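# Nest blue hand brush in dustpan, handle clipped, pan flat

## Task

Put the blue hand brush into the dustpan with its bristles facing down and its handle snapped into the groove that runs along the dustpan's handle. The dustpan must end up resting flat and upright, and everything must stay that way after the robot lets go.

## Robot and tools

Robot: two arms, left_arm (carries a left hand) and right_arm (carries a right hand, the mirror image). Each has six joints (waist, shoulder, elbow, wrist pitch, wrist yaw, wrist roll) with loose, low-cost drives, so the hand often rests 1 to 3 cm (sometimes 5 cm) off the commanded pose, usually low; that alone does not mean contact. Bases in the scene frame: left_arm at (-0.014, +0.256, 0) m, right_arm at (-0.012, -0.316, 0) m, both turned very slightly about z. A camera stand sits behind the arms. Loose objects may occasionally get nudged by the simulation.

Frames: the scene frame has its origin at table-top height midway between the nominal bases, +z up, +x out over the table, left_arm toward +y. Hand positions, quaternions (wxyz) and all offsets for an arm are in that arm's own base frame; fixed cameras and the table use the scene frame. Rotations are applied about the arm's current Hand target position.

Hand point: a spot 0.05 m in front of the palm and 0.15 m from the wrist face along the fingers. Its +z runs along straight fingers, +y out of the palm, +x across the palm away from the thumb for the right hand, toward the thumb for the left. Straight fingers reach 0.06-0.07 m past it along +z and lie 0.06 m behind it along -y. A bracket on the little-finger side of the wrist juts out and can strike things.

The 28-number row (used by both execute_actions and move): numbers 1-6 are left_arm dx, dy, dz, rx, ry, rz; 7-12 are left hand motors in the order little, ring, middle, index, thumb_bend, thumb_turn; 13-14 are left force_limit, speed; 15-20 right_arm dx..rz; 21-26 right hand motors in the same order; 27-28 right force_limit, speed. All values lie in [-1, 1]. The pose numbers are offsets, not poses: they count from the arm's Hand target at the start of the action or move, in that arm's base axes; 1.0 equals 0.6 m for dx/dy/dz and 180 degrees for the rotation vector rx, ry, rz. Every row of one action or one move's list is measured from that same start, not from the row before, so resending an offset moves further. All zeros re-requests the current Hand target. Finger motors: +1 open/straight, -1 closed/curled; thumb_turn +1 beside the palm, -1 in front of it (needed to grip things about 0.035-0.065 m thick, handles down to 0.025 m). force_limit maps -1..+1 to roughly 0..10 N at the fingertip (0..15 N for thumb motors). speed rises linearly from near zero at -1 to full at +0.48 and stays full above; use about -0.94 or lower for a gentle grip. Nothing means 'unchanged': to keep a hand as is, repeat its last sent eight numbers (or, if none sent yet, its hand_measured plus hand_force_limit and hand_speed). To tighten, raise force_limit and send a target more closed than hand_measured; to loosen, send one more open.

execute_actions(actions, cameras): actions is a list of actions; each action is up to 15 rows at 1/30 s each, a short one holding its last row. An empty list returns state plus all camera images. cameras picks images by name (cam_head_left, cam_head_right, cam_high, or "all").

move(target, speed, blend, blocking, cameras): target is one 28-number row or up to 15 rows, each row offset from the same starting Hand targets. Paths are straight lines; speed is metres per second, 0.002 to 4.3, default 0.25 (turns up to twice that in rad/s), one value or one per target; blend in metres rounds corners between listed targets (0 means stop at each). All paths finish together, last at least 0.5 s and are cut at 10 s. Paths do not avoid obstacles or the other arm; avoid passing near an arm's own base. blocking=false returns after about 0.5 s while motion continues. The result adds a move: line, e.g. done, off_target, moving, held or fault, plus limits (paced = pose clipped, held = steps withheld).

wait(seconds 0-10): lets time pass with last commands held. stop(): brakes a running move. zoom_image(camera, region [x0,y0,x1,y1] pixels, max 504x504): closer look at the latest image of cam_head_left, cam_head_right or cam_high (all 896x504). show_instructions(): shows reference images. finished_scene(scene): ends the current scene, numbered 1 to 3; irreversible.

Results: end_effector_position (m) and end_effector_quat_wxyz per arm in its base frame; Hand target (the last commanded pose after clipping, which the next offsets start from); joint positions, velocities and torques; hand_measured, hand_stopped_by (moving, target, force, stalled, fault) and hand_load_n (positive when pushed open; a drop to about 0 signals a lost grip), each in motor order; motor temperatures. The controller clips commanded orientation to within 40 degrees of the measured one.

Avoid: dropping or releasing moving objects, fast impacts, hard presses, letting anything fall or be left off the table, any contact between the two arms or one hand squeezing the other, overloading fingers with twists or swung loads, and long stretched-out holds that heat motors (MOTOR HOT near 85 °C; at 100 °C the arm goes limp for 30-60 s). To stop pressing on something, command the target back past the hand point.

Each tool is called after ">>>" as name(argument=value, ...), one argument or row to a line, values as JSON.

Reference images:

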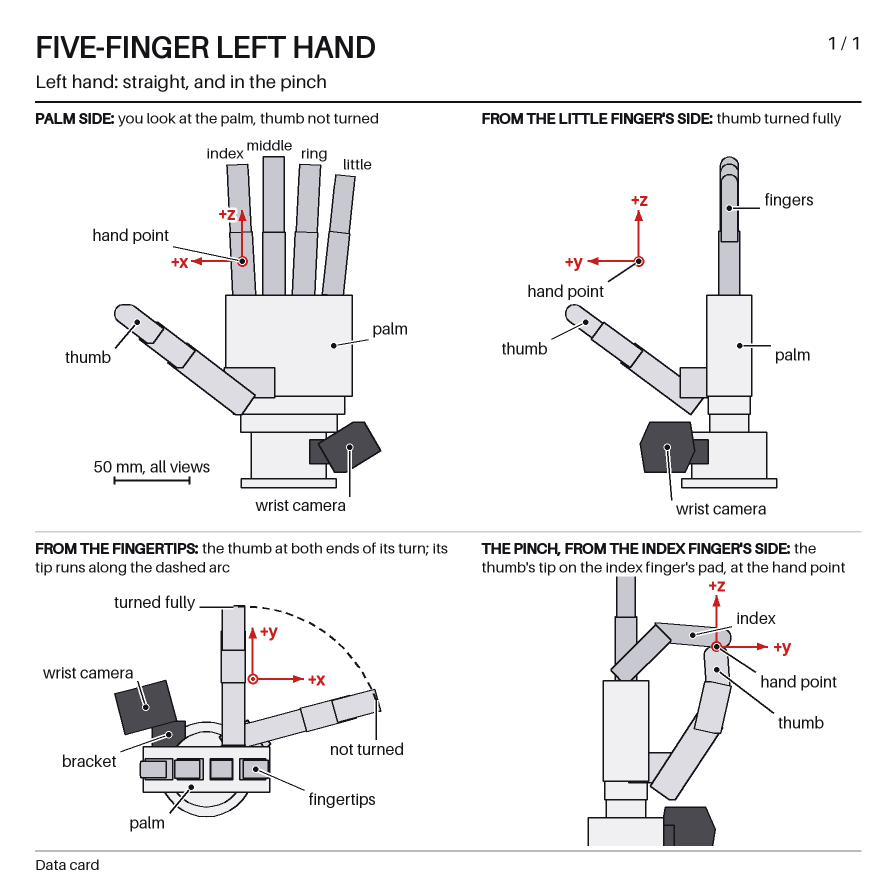

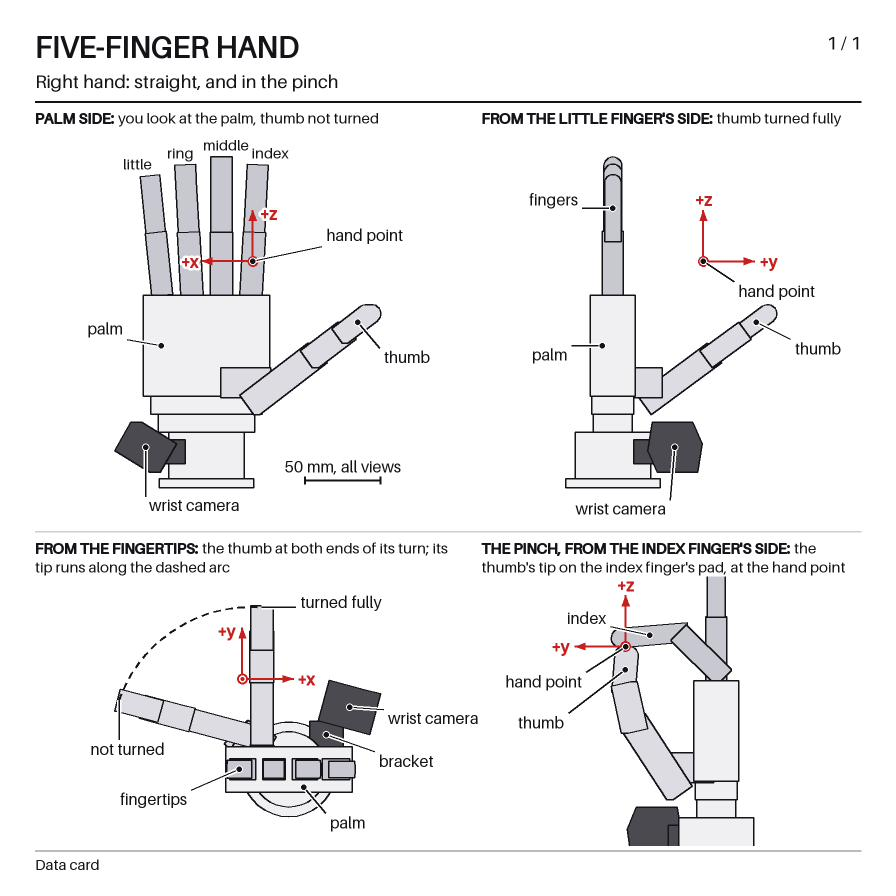

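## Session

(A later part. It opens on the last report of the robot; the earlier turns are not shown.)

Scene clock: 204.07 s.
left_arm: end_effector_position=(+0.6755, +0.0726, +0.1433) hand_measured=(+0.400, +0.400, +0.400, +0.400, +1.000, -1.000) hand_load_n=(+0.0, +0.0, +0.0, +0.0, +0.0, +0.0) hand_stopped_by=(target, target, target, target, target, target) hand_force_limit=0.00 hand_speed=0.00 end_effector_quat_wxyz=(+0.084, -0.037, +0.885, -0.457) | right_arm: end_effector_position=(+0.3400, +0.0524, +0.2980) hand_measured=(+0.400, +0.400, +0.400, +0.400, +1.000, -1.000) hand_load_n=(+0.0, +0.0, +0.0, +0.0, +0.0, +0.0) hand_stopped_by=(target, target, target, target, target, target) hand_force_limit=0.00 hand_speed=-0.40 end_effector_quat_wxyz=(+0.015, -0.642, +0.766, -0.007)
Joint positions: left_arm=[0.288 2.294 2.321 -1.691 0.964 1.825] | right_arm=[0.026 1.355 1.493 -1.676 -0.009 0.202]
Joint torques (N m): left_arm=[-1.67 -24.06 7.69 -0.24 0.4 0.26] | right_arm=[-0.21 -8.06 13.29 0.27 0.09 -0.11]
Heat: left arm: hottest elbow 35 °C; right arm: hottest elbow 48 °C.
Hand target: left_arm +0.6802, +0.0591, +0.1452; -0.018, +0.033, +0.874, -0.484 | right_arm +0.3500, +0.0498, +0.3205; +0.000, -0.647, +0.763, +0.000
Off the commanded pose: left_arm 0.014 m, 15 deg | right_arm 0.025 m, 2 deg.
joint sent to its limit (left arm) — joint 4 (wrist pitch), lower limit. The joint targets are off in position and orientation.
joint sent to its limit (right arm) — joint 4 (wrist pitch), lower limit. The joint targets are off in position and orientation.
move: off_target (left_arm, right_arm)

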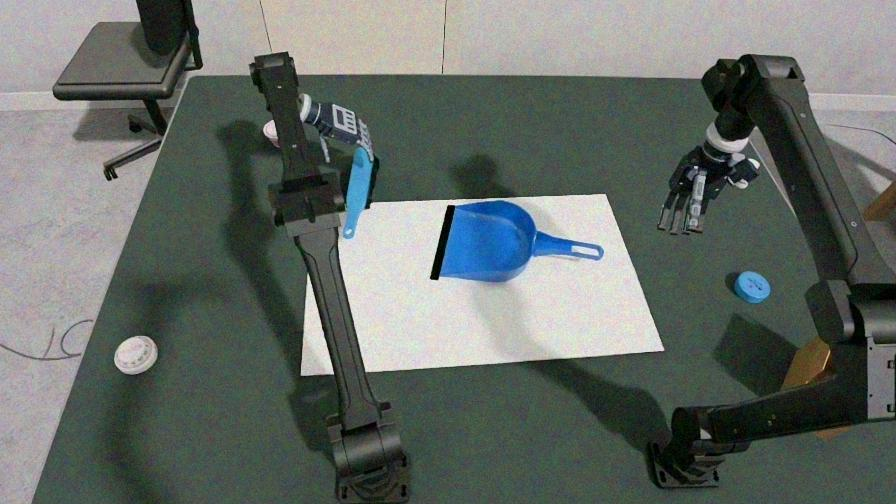

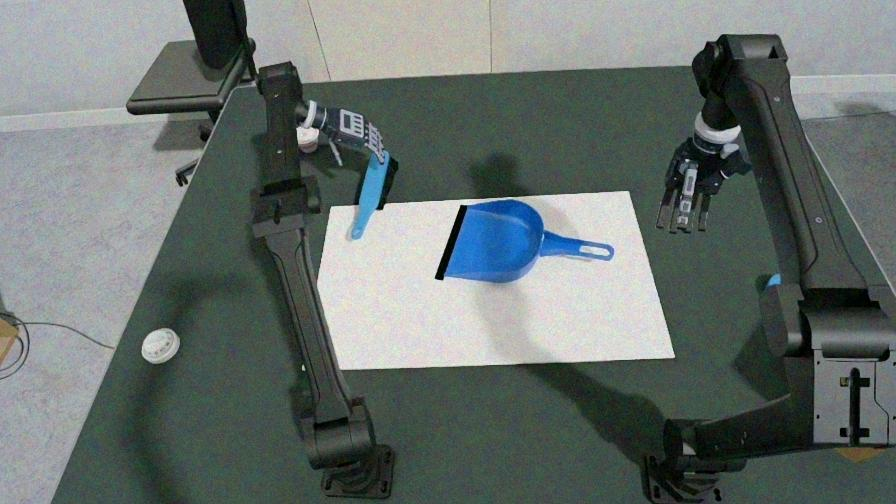

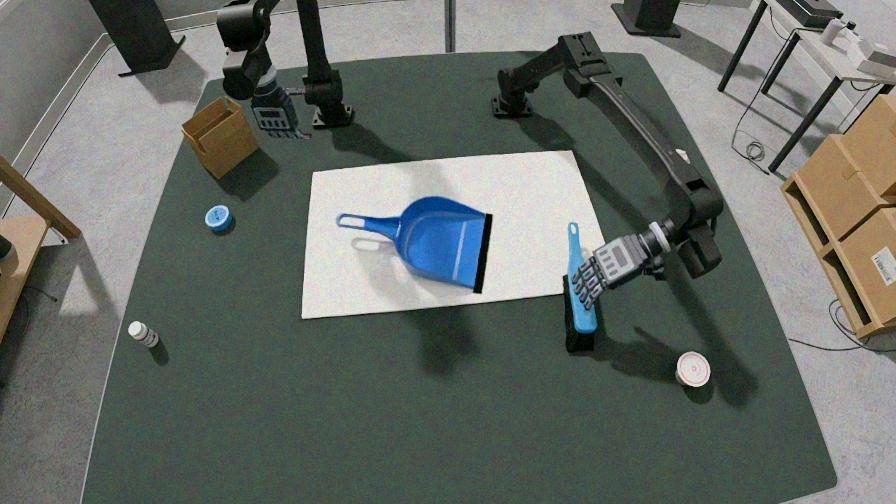

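>>> move(
  target=[0,-0.025,-0.045,0,0,-0.033,0.4,0.4,0.4,0.4,1,-1,0.0,0.0,0,0,0,0,0,0,0.4,0.4,0.4,0.4,1,-1,0.0,-0.4],
  speed=0.1,
  cameras=["all"],
)

>>> zoom_image(
  camera="cam_high",
  region=[540, 180, 720, 380],
)

>>> zoom_image(
  camera="cam_head_left",
  region=[280, 60, 440, 250],
)

Scene clock: 211.43 s.
left_arm: end_effector_position=(+0.6769, +0.0571, +0.1233) hand_measured=(+0.400, +0.400, +0.400, +0.400, +1.000, -1.000) hand_load_n=(+0.0, +0.0, +0.0, +0.0, +0.0, +0.0) hand_stopped_by=(target, target, target, target, target, target) hand_force_limit=0.00 hand_speed=0.00 end_effector_quat_wxyz=(+0.079, +0.008, +0.891, -0.447) | right_arm: end_effector_position=(+0.3400, +0.0524, +0.2980) hand_measured=(+0.400, +0.400, +0.400, +0.400, +1.000, -1.000) hand_load_n=(+0.0, +0.0, +0.0, +0.0, +0.0, +0.0) hand_stopped_by=(target, target, target, target, target, target) hand_force_limit=0.00 hand_speed=-0.40 end_effector_quat_wxyz=(+0.015, -0.642, +0.766, -0.007)
Joint positions: left_arm=[0.258 2.308 2.303 -1.691 0.937 1.909] | right_arm=[0.026 1.355 1.493 -1.676 -0.009 0.202]
Joint torques (N m): left_arm=[-1.32 -23.65 7.31 -0.31 0.37 0.27] | right_arm=[-0.32 -8.06 13.29 0.36 0.09 -0.12]
Heat: left arm: hottest elbow 35 °C; right arm: hottest elbow 48 °C.
Hand target: left_arm +0.6802, +0.0441, +0.1182; -0.043, +0.078, +0.871, -0.482 | right_arm +0.3500, +0.0498, +0.3205; +0.000, -0.647, +0.763, +0.000
Off the commanded pose: left_arm 0.014 m, 17 deg | right_arm 0.025 m, 2 deg.
joint sent to its limit (left arm) — joint 4 (wrist pitch), lower limit. The joint targets are off in position and orientation.
joint sent to its limit (right arm) — joint 4 (wrist pitch), lower limit. The joint targets are off in position and orientation.
move: off_target (left_arm, right_arm)

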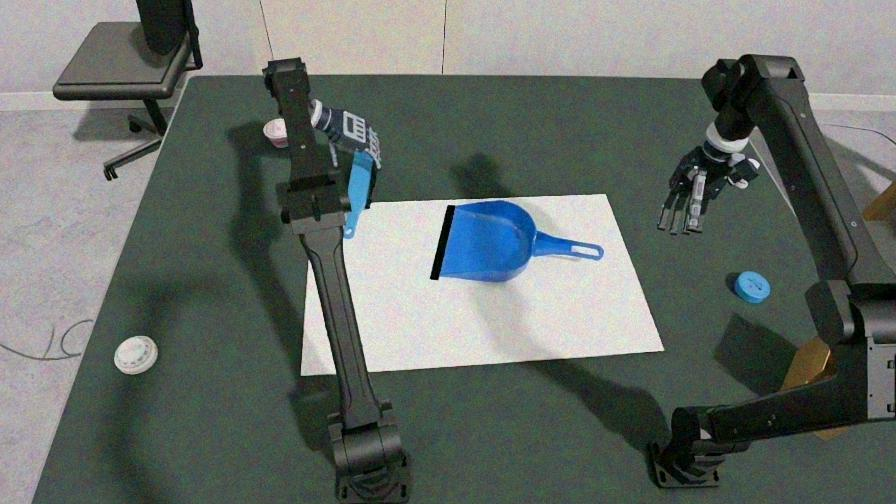

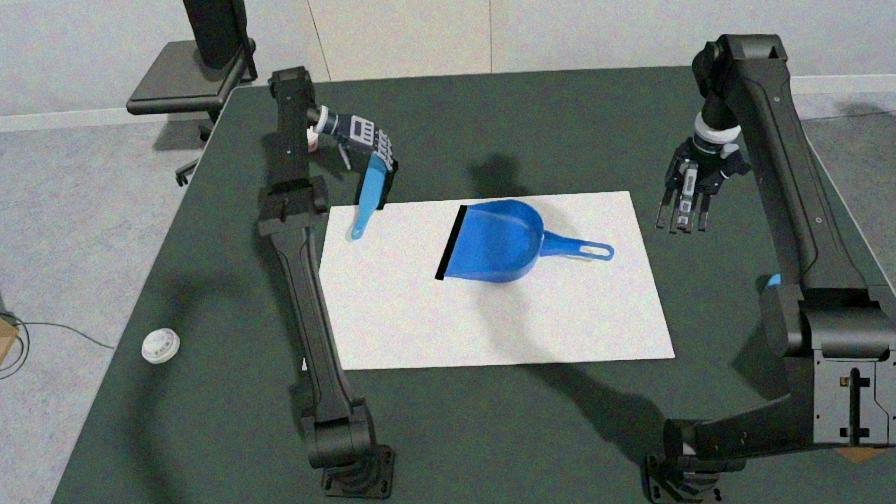

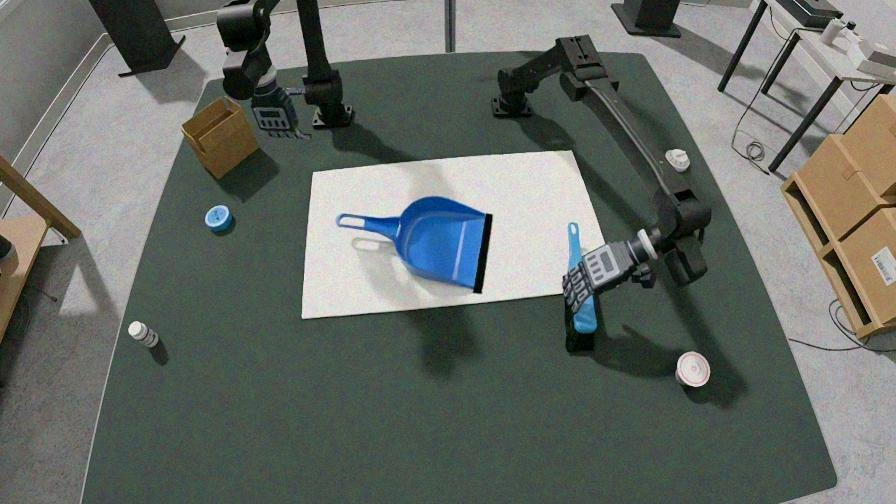

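Scaled by 2.520 from the camera's 896x504 image, which has a finer 1280x720 frame.

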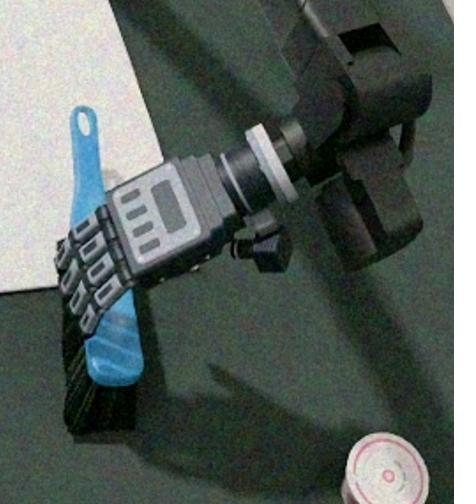

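Scaled by 2.653 from the camera's 896x504 image, which has a finer 1280x720 frame.

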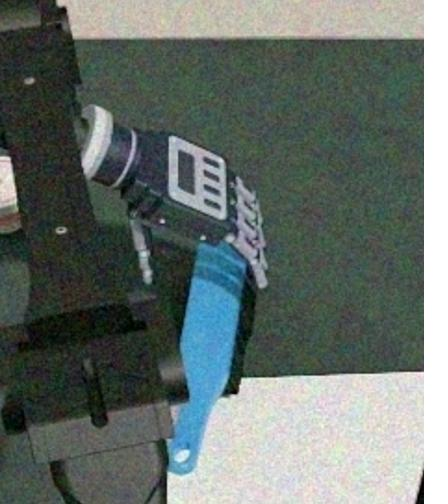

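>>> move(
  target=[0,0.001,-0.085,0,0,0,0.4,0.4,0.4,0.4,1,-1,0.0,0.0,0,0,0,0,0,0,0.4,0.4,0.4,0.4,1,-1,0.0,-0.4],
  speed=0.08,
  cameras=["all"],
)

>>> zoom_image(
  camera="cam_high",
  region=[540, 180, 720, 380],
)

>>> zoom_image(
  camera="cam_head_left",
  region=[280, 100, 440, 250],
)

Scene clock: 218.20 s.
left_arm: end_effector_position=(+0.6790, +0.0592, +0.0693) hand_measured=(+0.400, +0.400, +0.400, +0.400, +1.000, -1.000) hand_load_n=(+0.0, +0.0, +0.0, +0.0, +0.0, +0.0) hand_stopped_by=(target, target, target, target, target, target) hand_force_limit=0.00 hand_speed=0.00 end_effector_quat_wxyz=(+0.060, +0.020, +0.892, -0.447) | right_arm: end_effector_position=(+0.3400, +0.0524, +0.2980) hand_measured=(+0.400, +0.400, +0.400, +0.400, +1.000, -1.000) hand_load_n=(+0.0, +0.5, +0.0, +0.0, +0.0, +0.0) hand_stopped_by=(target, target, target, target, target, target) hand_force_limit=0.00 hand_speed=-0.40 end_effector_quat_wxyz=(+0.015, -0.642, +0.766, -0.007)
Joint positions: left_arm=[0.256 2.383 2.297 -1.677 0.923 1.967] | right_arm=[0.026 1.355 1.493 -1.676 -0.009 0.202]
Joint torques (N m): left_arm=[-1.61 -24.23 7.54 -0.42 0.35 0.27] | right_arm=[-0.44 -8.47 13.16 0.28 0.1 -0.12]
Heat: left arm: hottest elbow 35 °C; right arm: hottest elbow 48 °C.
Hand target: left_arm +0.6802, +0.0447, +0.0672; -0.043, +0.078, +0.871, -0.482 | right_arm +0.3500, +0.0498, +0.3205; +0.000, -0.647, +0.763, +0.000
Off the commanded pose: left_arm 0.015 m, 14 deg | right_arm 0.025 m, 2 deg.
joint sent to its limit (left arm) — joint 4 (wrist pitch), lower limit. The joint targets are off in position and orientation.
joint sent to its limit (right arm) — joint 4 (wrist pitch), lower limit. The joint targets are off in position and orientation.
move: off_target (left_arm, right_arm)

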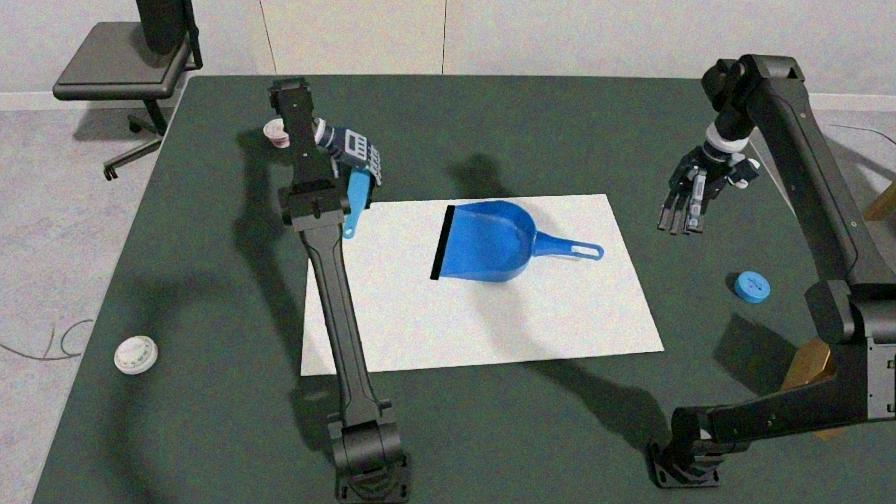

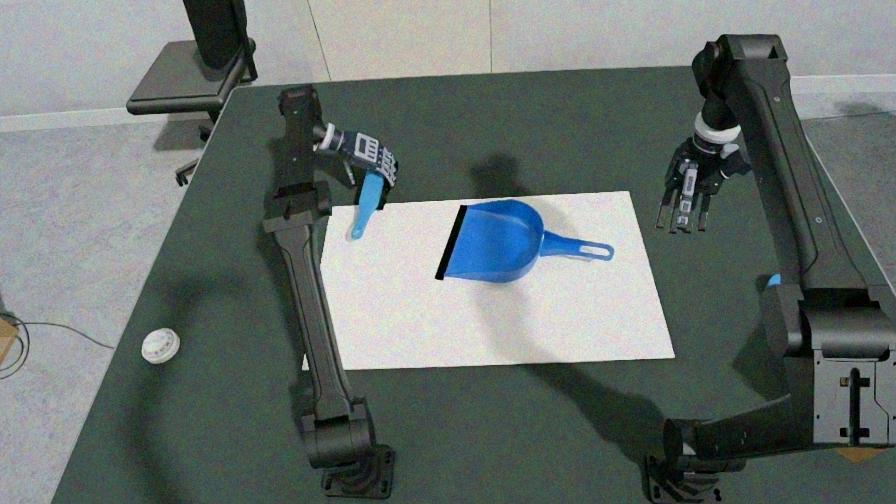

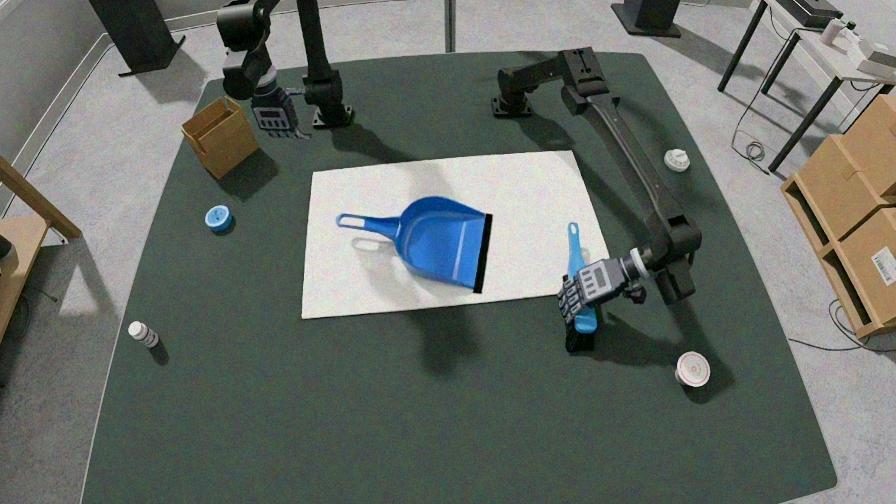

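Scaled by 2.520 from the camera's 896x504 image, which has a finer 1280x720 frame.

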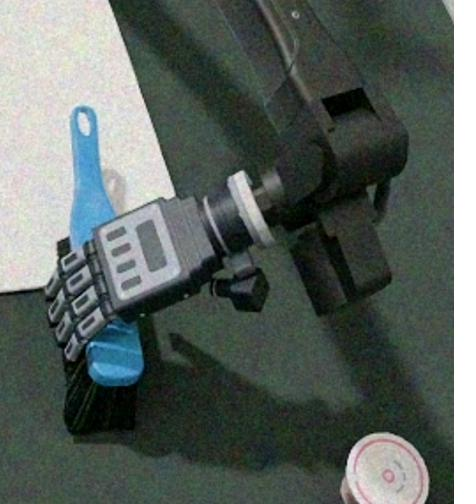

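Scaled by 3.150 from the camera's 896x504 image, which has a finer 1280x720 frame.

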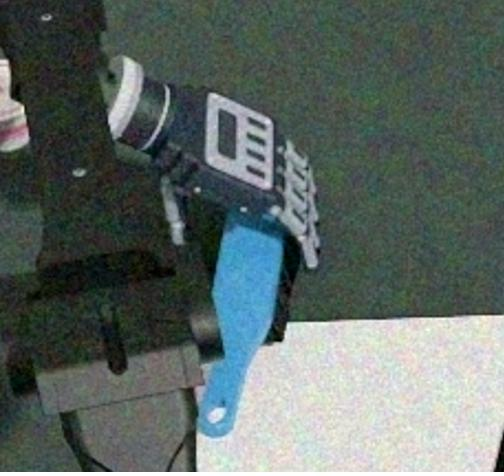

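>>> move(
  target=[0,-0.014,-0.004,0,0,0,0.4,0.4,0.4,0.4,1,-1,0.0,0.0,0,0,0,0,0,0,0.4,0.4,0.4,0.4,1,-1,0.0,-0.4],
  speed=0.05,
)

>>> execute_actions(
  actions=[
    [[0,0,0,0,0,0,0.25,0.15,-0.4,-0.4,0.1,-1,-0.5,-0.85,0,0,0,0,0,0,0.4,0.4,0.4,0.4,1,-1,0.0,-0.4]],
    [[0,0,0,0,0,0,0.25,0.15,-0.4,-0.4,0.1,-1,-0.5,-0.85,0,0,0,0,0,0,0.4,0.4,0.4,0.4,1,-1,0.0,-0.4]],
    [[0,0,0,0,0,0,0.25,0.15,-0.4,-0.4,0.1,-1,-0.5,-0.85,0,0,0,0,0,0,0.4,0.4,0.4,0.4,1,-1,0.0,-0.4]],
    [[0,0,0,0,0,0,0.25,0.15,-0.4,-0.4,0.1,-1,-0.5,-0.85,0,0,0,0,0,0,0.4,0.4,0.4,0.4,1,-1,0.0,-0.4]],
    [[0,0,0,0,0,0,0.25,0.15,-0.4,-0.4,0.1,-1,-0.5,-0.85,0,0,0,0,0,0,0.4,0.4,0.4,0.4,1,-1,0.0,-0.4]],
    [[0,0,0,0,0,0,0.25,0.15,-0.4,-0.4,0.1,-1,-0.5,-0.85,0,0,0,0,0,0,0.4,0.4,0.4,0.4,1,-1,0.0,-0.4]],
    [[0,0,0,0,0,0,0.25,0.15,-0.4,-0.4,0.1,-1,-0.5,-0.85,0,0,0,0,0,0,0.4,0.4,0.4,0.4,1,-1,0.0,-0.4]],
  ],
  cameras=["all"],
)

>>> zoom_image(
  camera="cam_high",
  region=[540, 180, 720, 380],
)

>>> zoom_image(
  camera="cam_head_left",
  region=[280, 100, 440, 250],
)

Scene clock: 225.07 s.
left_arm: end_effector_position=(+0.6795, +0.0519, +0.0683) hand_measured=(+0.400, +0.400, +0.400, +0.400, +1.000, -1.000) hand_load_n=(+0.0, +0.0, +0.0, +0.0, +0.0, +0.0) hand_stopped_by=(target, target, target, target, target, target) hand_force_limit=0.00 hand_speed=0.00 end_effector_quat_wxyz=(+0.057, +0.024, +0.892, -0.448) | right_arm: end_effector_position=(+0.3400, +0.0524, +0.2980) hand_measured=(+0.400, +0.400, +0.400, +0.400, +1.000, -1.000) hand_load_n=(+0.0, +0.0, +0.0, +0.0, +0.0, +0.0) hand_stopped_by=(target, target, target, target, target, target) hand_force_limit=0.00 hand_speed=-0.40 end_effector_quat_wxyz=(+0.015, -0.642, +0.766, -0.007)
Joint positions: left_arm=[0.245 2.385 2.297 -1.677 0.923 1.967] | right_arm=[0.026 1.355 1.493 -1.676 -0.009 0.202]
Joint torques (N m): left_arm=[-1.55 -24 7.51 -0.4 0.48 0.24] | right_arm=[-0.26 -8.29 13.35 0.27 0.11 -0.11]
Heat: left arm: hottest shoulder 34 °C; right arm: hottest elbow 48 °C.
Hand target: left_arm +0.6802, +0.0363, +0.0648; -0.043, +0.078, +0.871, -0.482 | right_arm +0.3500, +0.0498, +0.3205; +0.000, -0.647, +0.763, +0.000
Off the commanded pose: left_arm 0.016 m, 14 deg | right_arm 0.025 m, 2 deg.
joint sent to its limit (left arm) — joint 4 (wrist pitch), lower limit. The joint targets are off in position and orientation.
joint sent to its limit (right arm) — joint 4 (wrist pitch), lower limit. The joint targets are off in position and orientation.
move: off_target (left_arm, right_arm)

Scene clock: 228.87 s.
left_arm: end_effector_position=(+0.6799, +0.0467, +0.0683) hand_measured=(+0.250, +0.150, +0.012, -0.056, +0.802, -1.000) hand_load_n=(+0.0, +0.0, +0.5, +2.5, +3.5, +0.0) hand_stopped_by=(target, target, force, force, force, target) hand_force_limit=-0.50 hand_speed=-0.85 end_effector_quat_wxyz=(+0.056, +0.028, +0.892, -0.448) | right_arm: end_effector_position=(+0.3400, +0.0524, +0.2980) hand_measured=(+0.400, +0.400, +0.400, +0.400, +1.000, -1.000) hand_load_n=(+0.0, +0.0, +0.0, +0.0, +0.0, +0.0) hand_stopped_by=(target, target, target, target, target, target) hand_force_limit=0.00 hand_speed=-0.40 end_effector_quat_wxyz=(+0.015, -0.642, +0.766, -0.007)
Joint positions: left_arm=[0.238 2.385 2.297 -1.677 0.923 1.967] | right_arm=[0.026 1.355 1.493 -1.676 -0.009 0.202]
Joint torques (N m): left_arm=[-1.38 -24.06 7.47 -0.44 0.47 0.23] | right_arm=[-0.26 -8.12 13.37 0.34 0.08 -0.12]
Heat: left arm: hottest shoulder 34 °C; right arm: hottest elbow 48 °C.
Hand target: left_arm +0.6802, +0.0363, +0.0648; -0.043, +0.078, +0.871, -0.482 | right_arm +0.3500, +0.0498, +0.3205; +0.000, -0.647, +0.763, +0.000
Off the commanded pose: left_arm 0.011 m, 14 deg | right_arm 0.025 m, 2 deg.
joint sent to its limit (left arm) — joint 4 (wrist pitch), lower limit. The joint targets are off in position and orientation.
joint sent to its limit (right arm) — joint 4 (wrist pitch), lower limit. The joint targets are off in position and orientation.
Step readings (end_effector_position of left_arm | right_arm):
0: (+0.6795, +0.0519, +0.0683) | (+0.3400, +0.0524, +0.2980)
1: (+0.6795, +0.0519, +0.0683) | (+0.3400, +0.0524, +0.2980)
2: (+0.6795, +0.0519, +0.0683) | (+0.3400, +0.0524, +0.2980)
4: (+0.6795, +0.0519, +0.0683) | (+0.3400, +0.0524, +0.2980)
8: (+0.6795, +0.0519, +0.0683) | (+0.3400, +0.0524, +0.2980)
15: (+0.6795, +0.0519, +0.0683) | (+0.3400, +0.0524, +0.2980)
16: (+0.6795, +0.0519, +0.0683) | (+0.3400, +0.0524, +0.2980)
17: (+0.6795, +0.0519, +0.0683) | (+0.3400, +0.0524, +0.2980)
19: (+0.6795, +0.0519, +0.0683) | (+0.3400, +0.0524, +0.2980)
23: (+0.6795, +0.0519, +0.0683) | (+0.3400, +0.0524, +0.2980)
30: (+0.6798, +0.0477, +0.0683) | (+0.3400, +0.0524, +0.2980)
31: (+0.6798, +0.0477, +0.0683) | (+0.3400, +0.0524, +0.2980)
32: (+0.6799, +0.0467, +0.0683) | (+0.3400, +0.0524, +0.2980)
34: (+0.6799, +0.0467, +0.0683) | (+0.3400, +0.0524, +0.2980)
38: (+0.6800, +0.0456, +0.0683) | (+0.3400, +0.0524, +0.2980)
45: (+0.6800, +0.0456, +0.0683) | (+0.3400, +0.0524, +0.2980)
46: (+0.6800, +0.0456, +0.0683) | (+0.3400, +0.0524, +0.2980)
47: (+0.6799, +0.0467, +0.0683) | (+0.3400, +0.0524, +0.2980)
49: (+0.6799, +0.0467, +0.0683) | (+0.3400, +0.0524, +0.2980)
53: (+0.6800, +0.0456, +0.0683) | (+0.3400, +0.0524, +0.2980)
60: (+0.6799, +0.0467, +0.0683) | (+0.3400, +0.0524, +0.2980)
61: (+0.6799, +0.0467, +0.0683) | (+0.3400, +0.0524, +0.2980)
62: (+0.6799, +0.0467, +0.0683) | (+0.3400, +0.0524, +0.2980)
64: (+0.6799, +0.0467, +0.0683) | (+0.3400, +0.0524, +0.2980)
68: (+0.6799, +0.0467, +0.0683) | (+0.3400, +0.0524, +0.2980)
75: (+0.6799, +0.0467, +0.0683) | (+0.3400, +0.0524, +0.2980)
76: (+0.6799, +0.0467, +0.0683) | (+0.3400, +0.0524, +0.2980)
77: (+0.6799, +0.0467, +0.0683) | (+0.3400, +0.0524, +0.2980)
79: (+0.6799, +0.0467, +0.0683) | (+0.3400, +0.0524, +0.2980)
83: (+0.6799, +0.0467, +0.0683) | (+0.3400, +0.0524, +0.2980)
90: (+0.6799, +0.0467, +0.0683) | (+0.3400, +0.0524, +0.2980)
91: (+0.6799, +0.0467, +0.0683) | (+0.3400, +0.0524, +0.2980)
92: (+0.6799, +0.0467, +0.0683) | (+0.3400, +0.0524, +0.2980)
94: (+0.6799, +0.0467, +0.0683) | (+0.3400, +0.0524, +0.2980)
98: (+0.6799, +0.0467, +0.0683) | (+0.3400, +0.0524, +0.2980)
105: (+0.6799, +0.0467, +0.0683) | (+0.3400, +0.0524, +0.2980)

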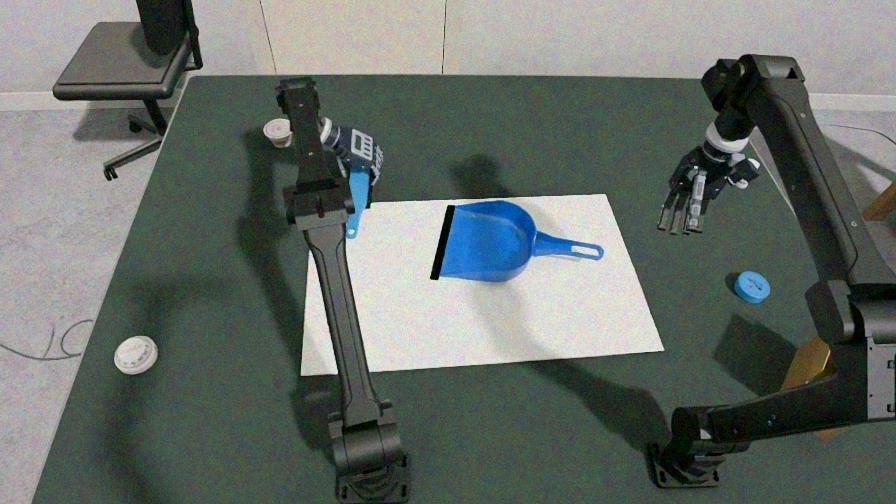

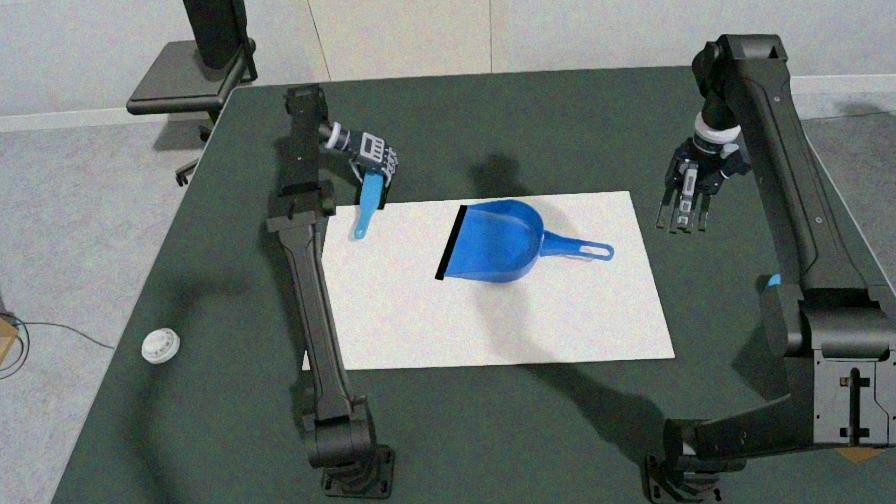

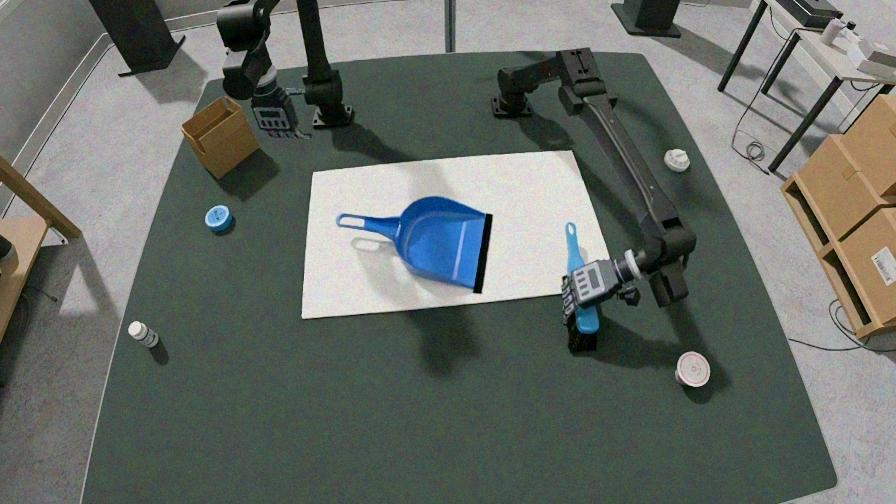

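Scaled by 2.520 from the camera's 896x504 image, which has a finer 1280x720 frame.

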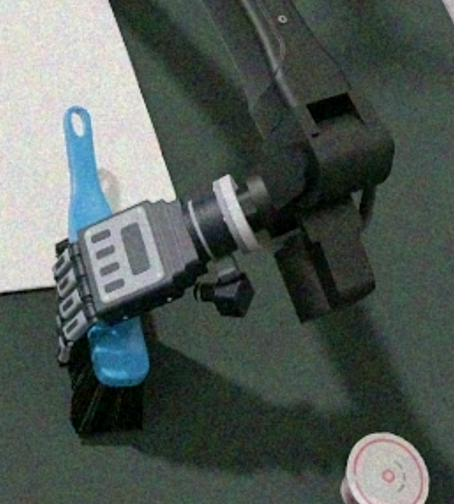

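Scaled by 3.150 from the camera's 896x504 image, which has a finer 1280x720 frame.

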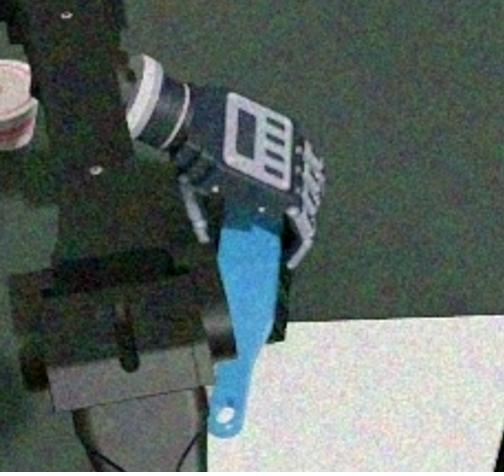

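>>> execute_actions(
  actions=[
    [[0,0,0,0,0,0,0.25,0.1,-0.45,-0.5,0.0,-1,0.1,-0.9,0,0,0,0,0,0,0.4,0.4,0.4,0.4,1,-1,0.0,-0.4]],
    [[0,0,0,0,0,0,0.25,0.1,-0.45,-0.5,0.0,-1,0.1,-0.9,0,0,0,0,0,0,0.4,0.4,0.4,0.4,1,-1,0.0,-0.4]],
    [[0,0,0,0,0,0,0.25,0.1,-0.45,-0.5,0.0,-1,0.1,-0.9,0,0,0,0,0,0,0.4,0.4,0.4,0.4,1,-1,0.0,-0.4]],
  ],
)

>>> wait(
  seconds=0.5,
)

Scene clock: 233.87 s.
left_arm: end_effector_position=(+0.6800, +0.0456, +0.0683) hand_measured=(+0.250, +0.100, -0.012, -0.072, +0.800, -1.000) hand_load_n=(+0.0, +0.0, +6.5, +3.5, +12.5, +3.0) hand_stopped_by=(target, target, force, force, force, target) hand_force_limit=0.10 hand_speed=-0.90 end_effector_quat_wxyz=(+0.055, +0.028, +0.892, -0.448) | right_arm: end_effector_position=(+0.3400, +0.0524, +0.2980) hand_measured=(+0.400, +0.400, +0.400, +0.400, +1.000, -1.000) hand_load_n=(+0.0, +0.0, +0.0, +0.0, +0.0, +0.0) hand_stopped_by=(target, target, target, target, target, target) hand_force_limit=0.00 hand_speed=-0.40 end_effector_quat_wxyz=(+0.015, -0.642, +0.766, -0.007)
Joint positions: left_arm=[0.236 2.385 2.297 -1.677 0.923 1.967] | right_arm=[0.026 1.355 1.493 -1.676 -0.009 0.202]
Joint torques (N m): left_arm=[-1.49 -24.12 7.49 -0.44 0.47 0.22] | right_arm=[-0.03 -8.06 13.34 0.31 0.1 -0.12]
Heat: left arm: hottest shoulder 34 °C; right arm: hottest elbow 48 °C.
Hand target: left_arm +0.6802, +0.0363, +0.0648; -0.043, +0.078, +0.871, -0.482 | right_arm +0.3500, +0.0498, +0.3205; +0.000, -0.647, +0.763, +0.000
Off the commanded pose: left_arm 0.010 m, 13 deg | right_arm 0.025 m, 2 deg.
joint sent to its limit (left arm) — joint 4 (wrist pitch), lower limit. The joint targets are off in position and orientation.
joint sent to its limit (right arm) — joint 4 (wrist pitch), lower limit. The joint targets are off in position and orientation.
Step readings (end_effector_position of left_arm | right_arm):
0: (+0.6799, +0.0467, +0.0683) | (+0.3400, +0.0524, +0.2980)
1: (+0.6799, +0.0467, +0.0683) | (+0.3400, +0.0524, +0.2980)
2: (+0.6799, +0.0467, +0.0683) | (+0.3400, +0.0524, +0.2980)
4: (+0.6800, +0.0456, +0.0683) | (+0.3400, +0.0524, +0.2980)
8: (+0.6800, +0.0456, +0.0683) | (+0.3400, +0.0524, +0.2980)
15: (+0.6800, +0.0456, +0.0683) | (+0.3400, +0.0524, +0.2980)
16: (+0.6800, +0.0456, +0.0683) | (+0.3400, +0.0524, +0.2980)
17: (+0.6800, +0.0456, +0.0683) | (+0.3400, +0.0524, +0.2980)
19: (+0.6800, +0.0456, +0.0683) | (+0.3400, +0.0524, +0.2980)
23: (+0.6800, +0.0456, +0.0683) | (+0.3400, +0.0524, +0.2980)
30: (+0.6800, +0.0456, +0.0683) | (+0.3400, +0.0524, +0.2980)
31: (+0.6800, +0.0456, +0.0683) | (+0.3400, +0.0524, +0.2980)
32: (+0.6800, +0.0456, +0.0683) | (+0.3400, +0.0524, +0.2980)
34: (+0.6800, +0.0456, +0.0683) | (+0.3400, +0.0524, +0.2980)
38: (+0.6800, +0.0456, +0.0683) | (+0.3400, +0.0524, +0.2980)
45: (+0.6800, +0.0456, +0.0683) | (+0.3400, +0.0524, +0.2980)

Scene clock: 234.37 s.
left_arm: end_effector_position=(+0.6800, +0.0456, +0.0683) hand_measured=(+0.250, +0.100, -0.012, -0.072, +0.800, -1.000) hand_load_n=(+0.5, +0.0, +6.5, +4.0, +12.5, +2.5) hand_stopped_by=(target, target, force, force, force, target) hand_force_limit=0.10 hand_speed=-0.90 end_effector_quat_wxyz=(+0.055, +0.028, +0.892, -0.448) | right_arm: end_effector_position=(+0.3400, +0.0524, +0.2980) hand_measured=(+0.400, +0.400, +0.400, +0.400, +1.000, -1.000) hand_load_n=(+0.0, +0.0, +0.0, +0.0, +0.0, +0.0) hand_stopped_by=(target, target, target, target, target, target) hand_force_limit=0.00 hand_speed=-0.40 end_effector_quat_wxyz=(+0.015, -0.642, +0.766, -0.007)
Joint positions: left_arm=[0.236 2.385 2.297 -1.677 0.923 1.967] | right_arm=[0.026 1.355 1.493 -1.676 -0.009 0.202]
Joint torques (N m): left_arm=[-1.61 -24.12 7.46 -0.42 0.48 0.22] | right_arm=[-0.5 -8.35 13.23 0.35 0.11 -0.12]
Heat: left arm: hottest shoulder 34 °C; right arm: hottest elbow 48 °C.
Hand target: left_arm +0.6802, +0.0363, +0.0648; -0.043, +0.078, +0.871, -0.482 | right_arm +0.3500, +0.0498, +0.3205; +0.000, -0.647, +0.763, +0.000
Off the commanded pose: left_arm 0.010 m, 13 deg | right_arm 0.025 m, 2 deg.
wait: 0.50 s; at rest by 0.17 s

>>> move(
  target=[
    [0,0,0.13,0,0,0,0.25,0.1,-0.45,-0.5,0.0,-1,0.1,-0.9,-0.05,-0.12,-0.06,0,0,0,0.4,0.4,0.4,0.4,1,-1,0.0,-0.4],
    [-0.232,-0.51,0.309,0.0219,-0.0355,0.5055,0.25,0.1,-0.45,-0.5,0.0,-1,0.1,-0.9,-0.05,-0.12,-0.06,0,0,0,0.4,0.4,0.4,0.4,1,-1,0.0,-0.4],
  ],
  speed=[0.05,0.12],
  blend=[0.02,0],
  cameras=["all"],
)

>>> zoom_image(
  camera="cam_high",
  region=[380, 100, 620, 340],
)

>>> zoom_image(
  camera="cam_head_left",
  region=[400, 140, 640, 340],
)

Scene clock: 260.10 s.
left_arm: end_effector_position=(+0.5332, -0.2568, +0.2070) hand_measured=(+0.250, +0.100, -0.012, -0.072, +0.800, -1.000) hand_load_n=(+0.0, +0.0, +6.5, +3.5, +12.5, +3.0) hand_stopped_by=(target, target, force, force, force, target) hand_force_limit=0.10 hand_speed=-0.90 end_effector_quat_wxyz=(+0.343, -0.544, +0.702, -0.306) | right_arm: end_effector_position=(+0.3198, -0.0151, +0.2751) hand_measured=(+0.400, +0.400, +0.400, +0.400, +1.000, -1.000) hand_load_n=(+0.0, +0.0, +0.0, +0.0, +0.0, +0.0) hand_stopped_by=(target, target, target, target, target, target) hand_force_limit=0.00 hand_speed=-0.40 end_effector_quat_wxyz=(-0.011, -0.643, +0.766, +0.016)
Joint positions: left_arm=[-0.505 1.453 1.197 -0.406 -0.352 -0.081] | right_arm=[-0.15 1.355 1.422 -1.676 -0.006 0.024]
Joint torques (N m): left_arm=[-0.5 -15.56 11.58 1.4 -0.49 -0.08] | right_arm=[-1.08 -9.76 9.25 0.83 0.11 -0.12]
Heat: left arm: hottest elbow 35 °C; right arm: hottest elbow 46 °C.
Hand target: left_arm +0.5410, -0.2697, +0.2502; +0.355, -0.544, +0.682, -0.337 | right_arm +0.3200, -0.0222, +0.2845; +0.000, -0.647, +0.763, +0.000
Off the commanded pose: left_arm 0.046 m, 4 deg | right_arm 0.012 m, 2 deg.
move: off_target (left_arm, right_arm)

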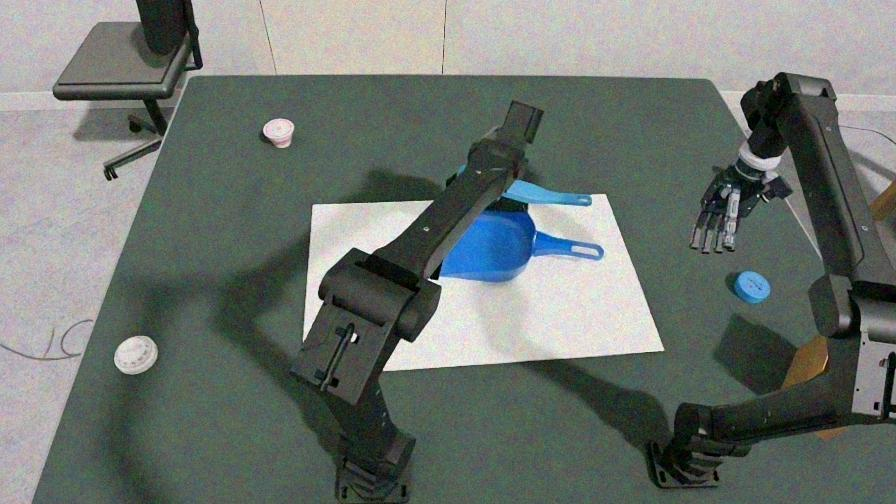

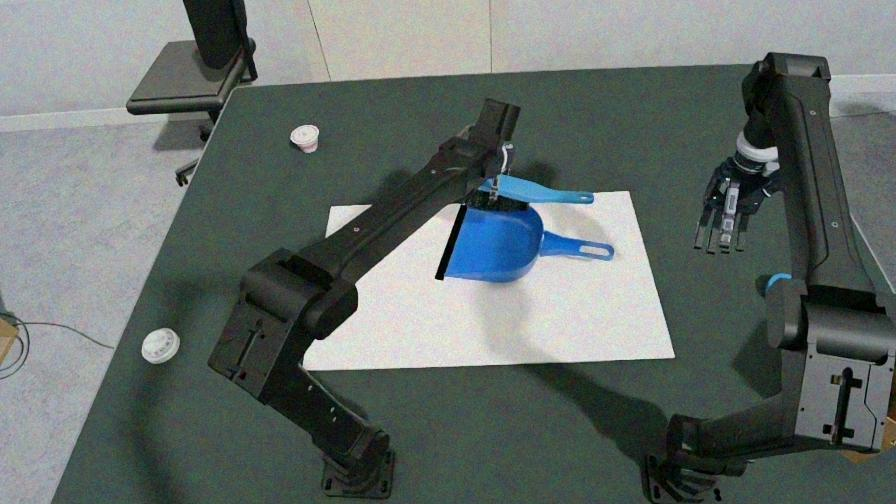

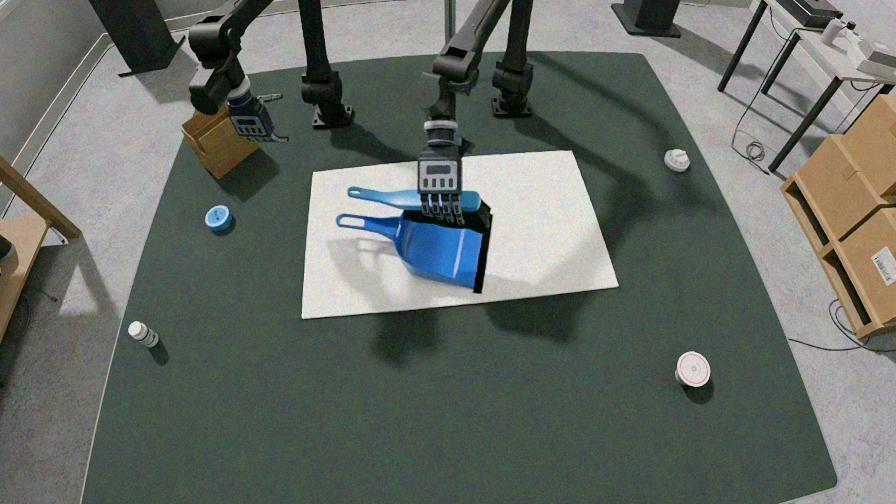

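Scaled by 2.100 from the camera's 896x504 image, which has a finer 1280x720 frame.

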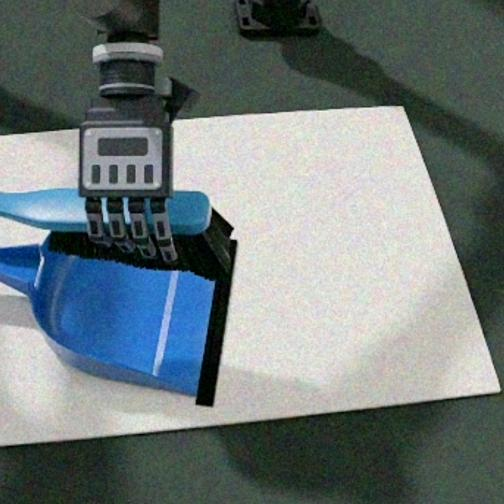

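Scaled by 2.100 from the camera's 896x504 image, which has a finer 1280x720 frame.

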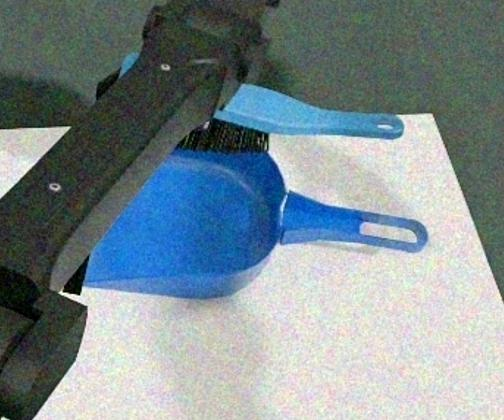

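>>> zoom_image(
  camera="cam_high",
  region=[330, 160, 510, 260],
)

>>> zoom_image(
  camera="cam_head_left",
  region=[440, 140, 620, 280],
)

Scaled by 2.800 from the camera's 896x504 image, which has a finer 1280x720 frame.

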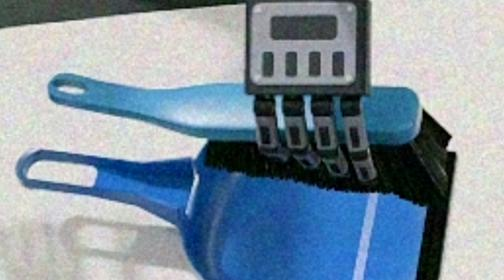

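Scaled by 2.800 from the camera's 896x504 image, which has a finer 1280x720 frame.

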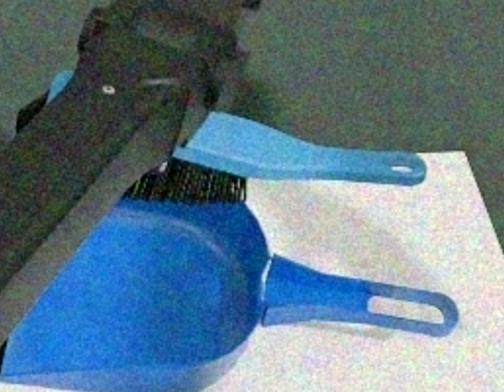

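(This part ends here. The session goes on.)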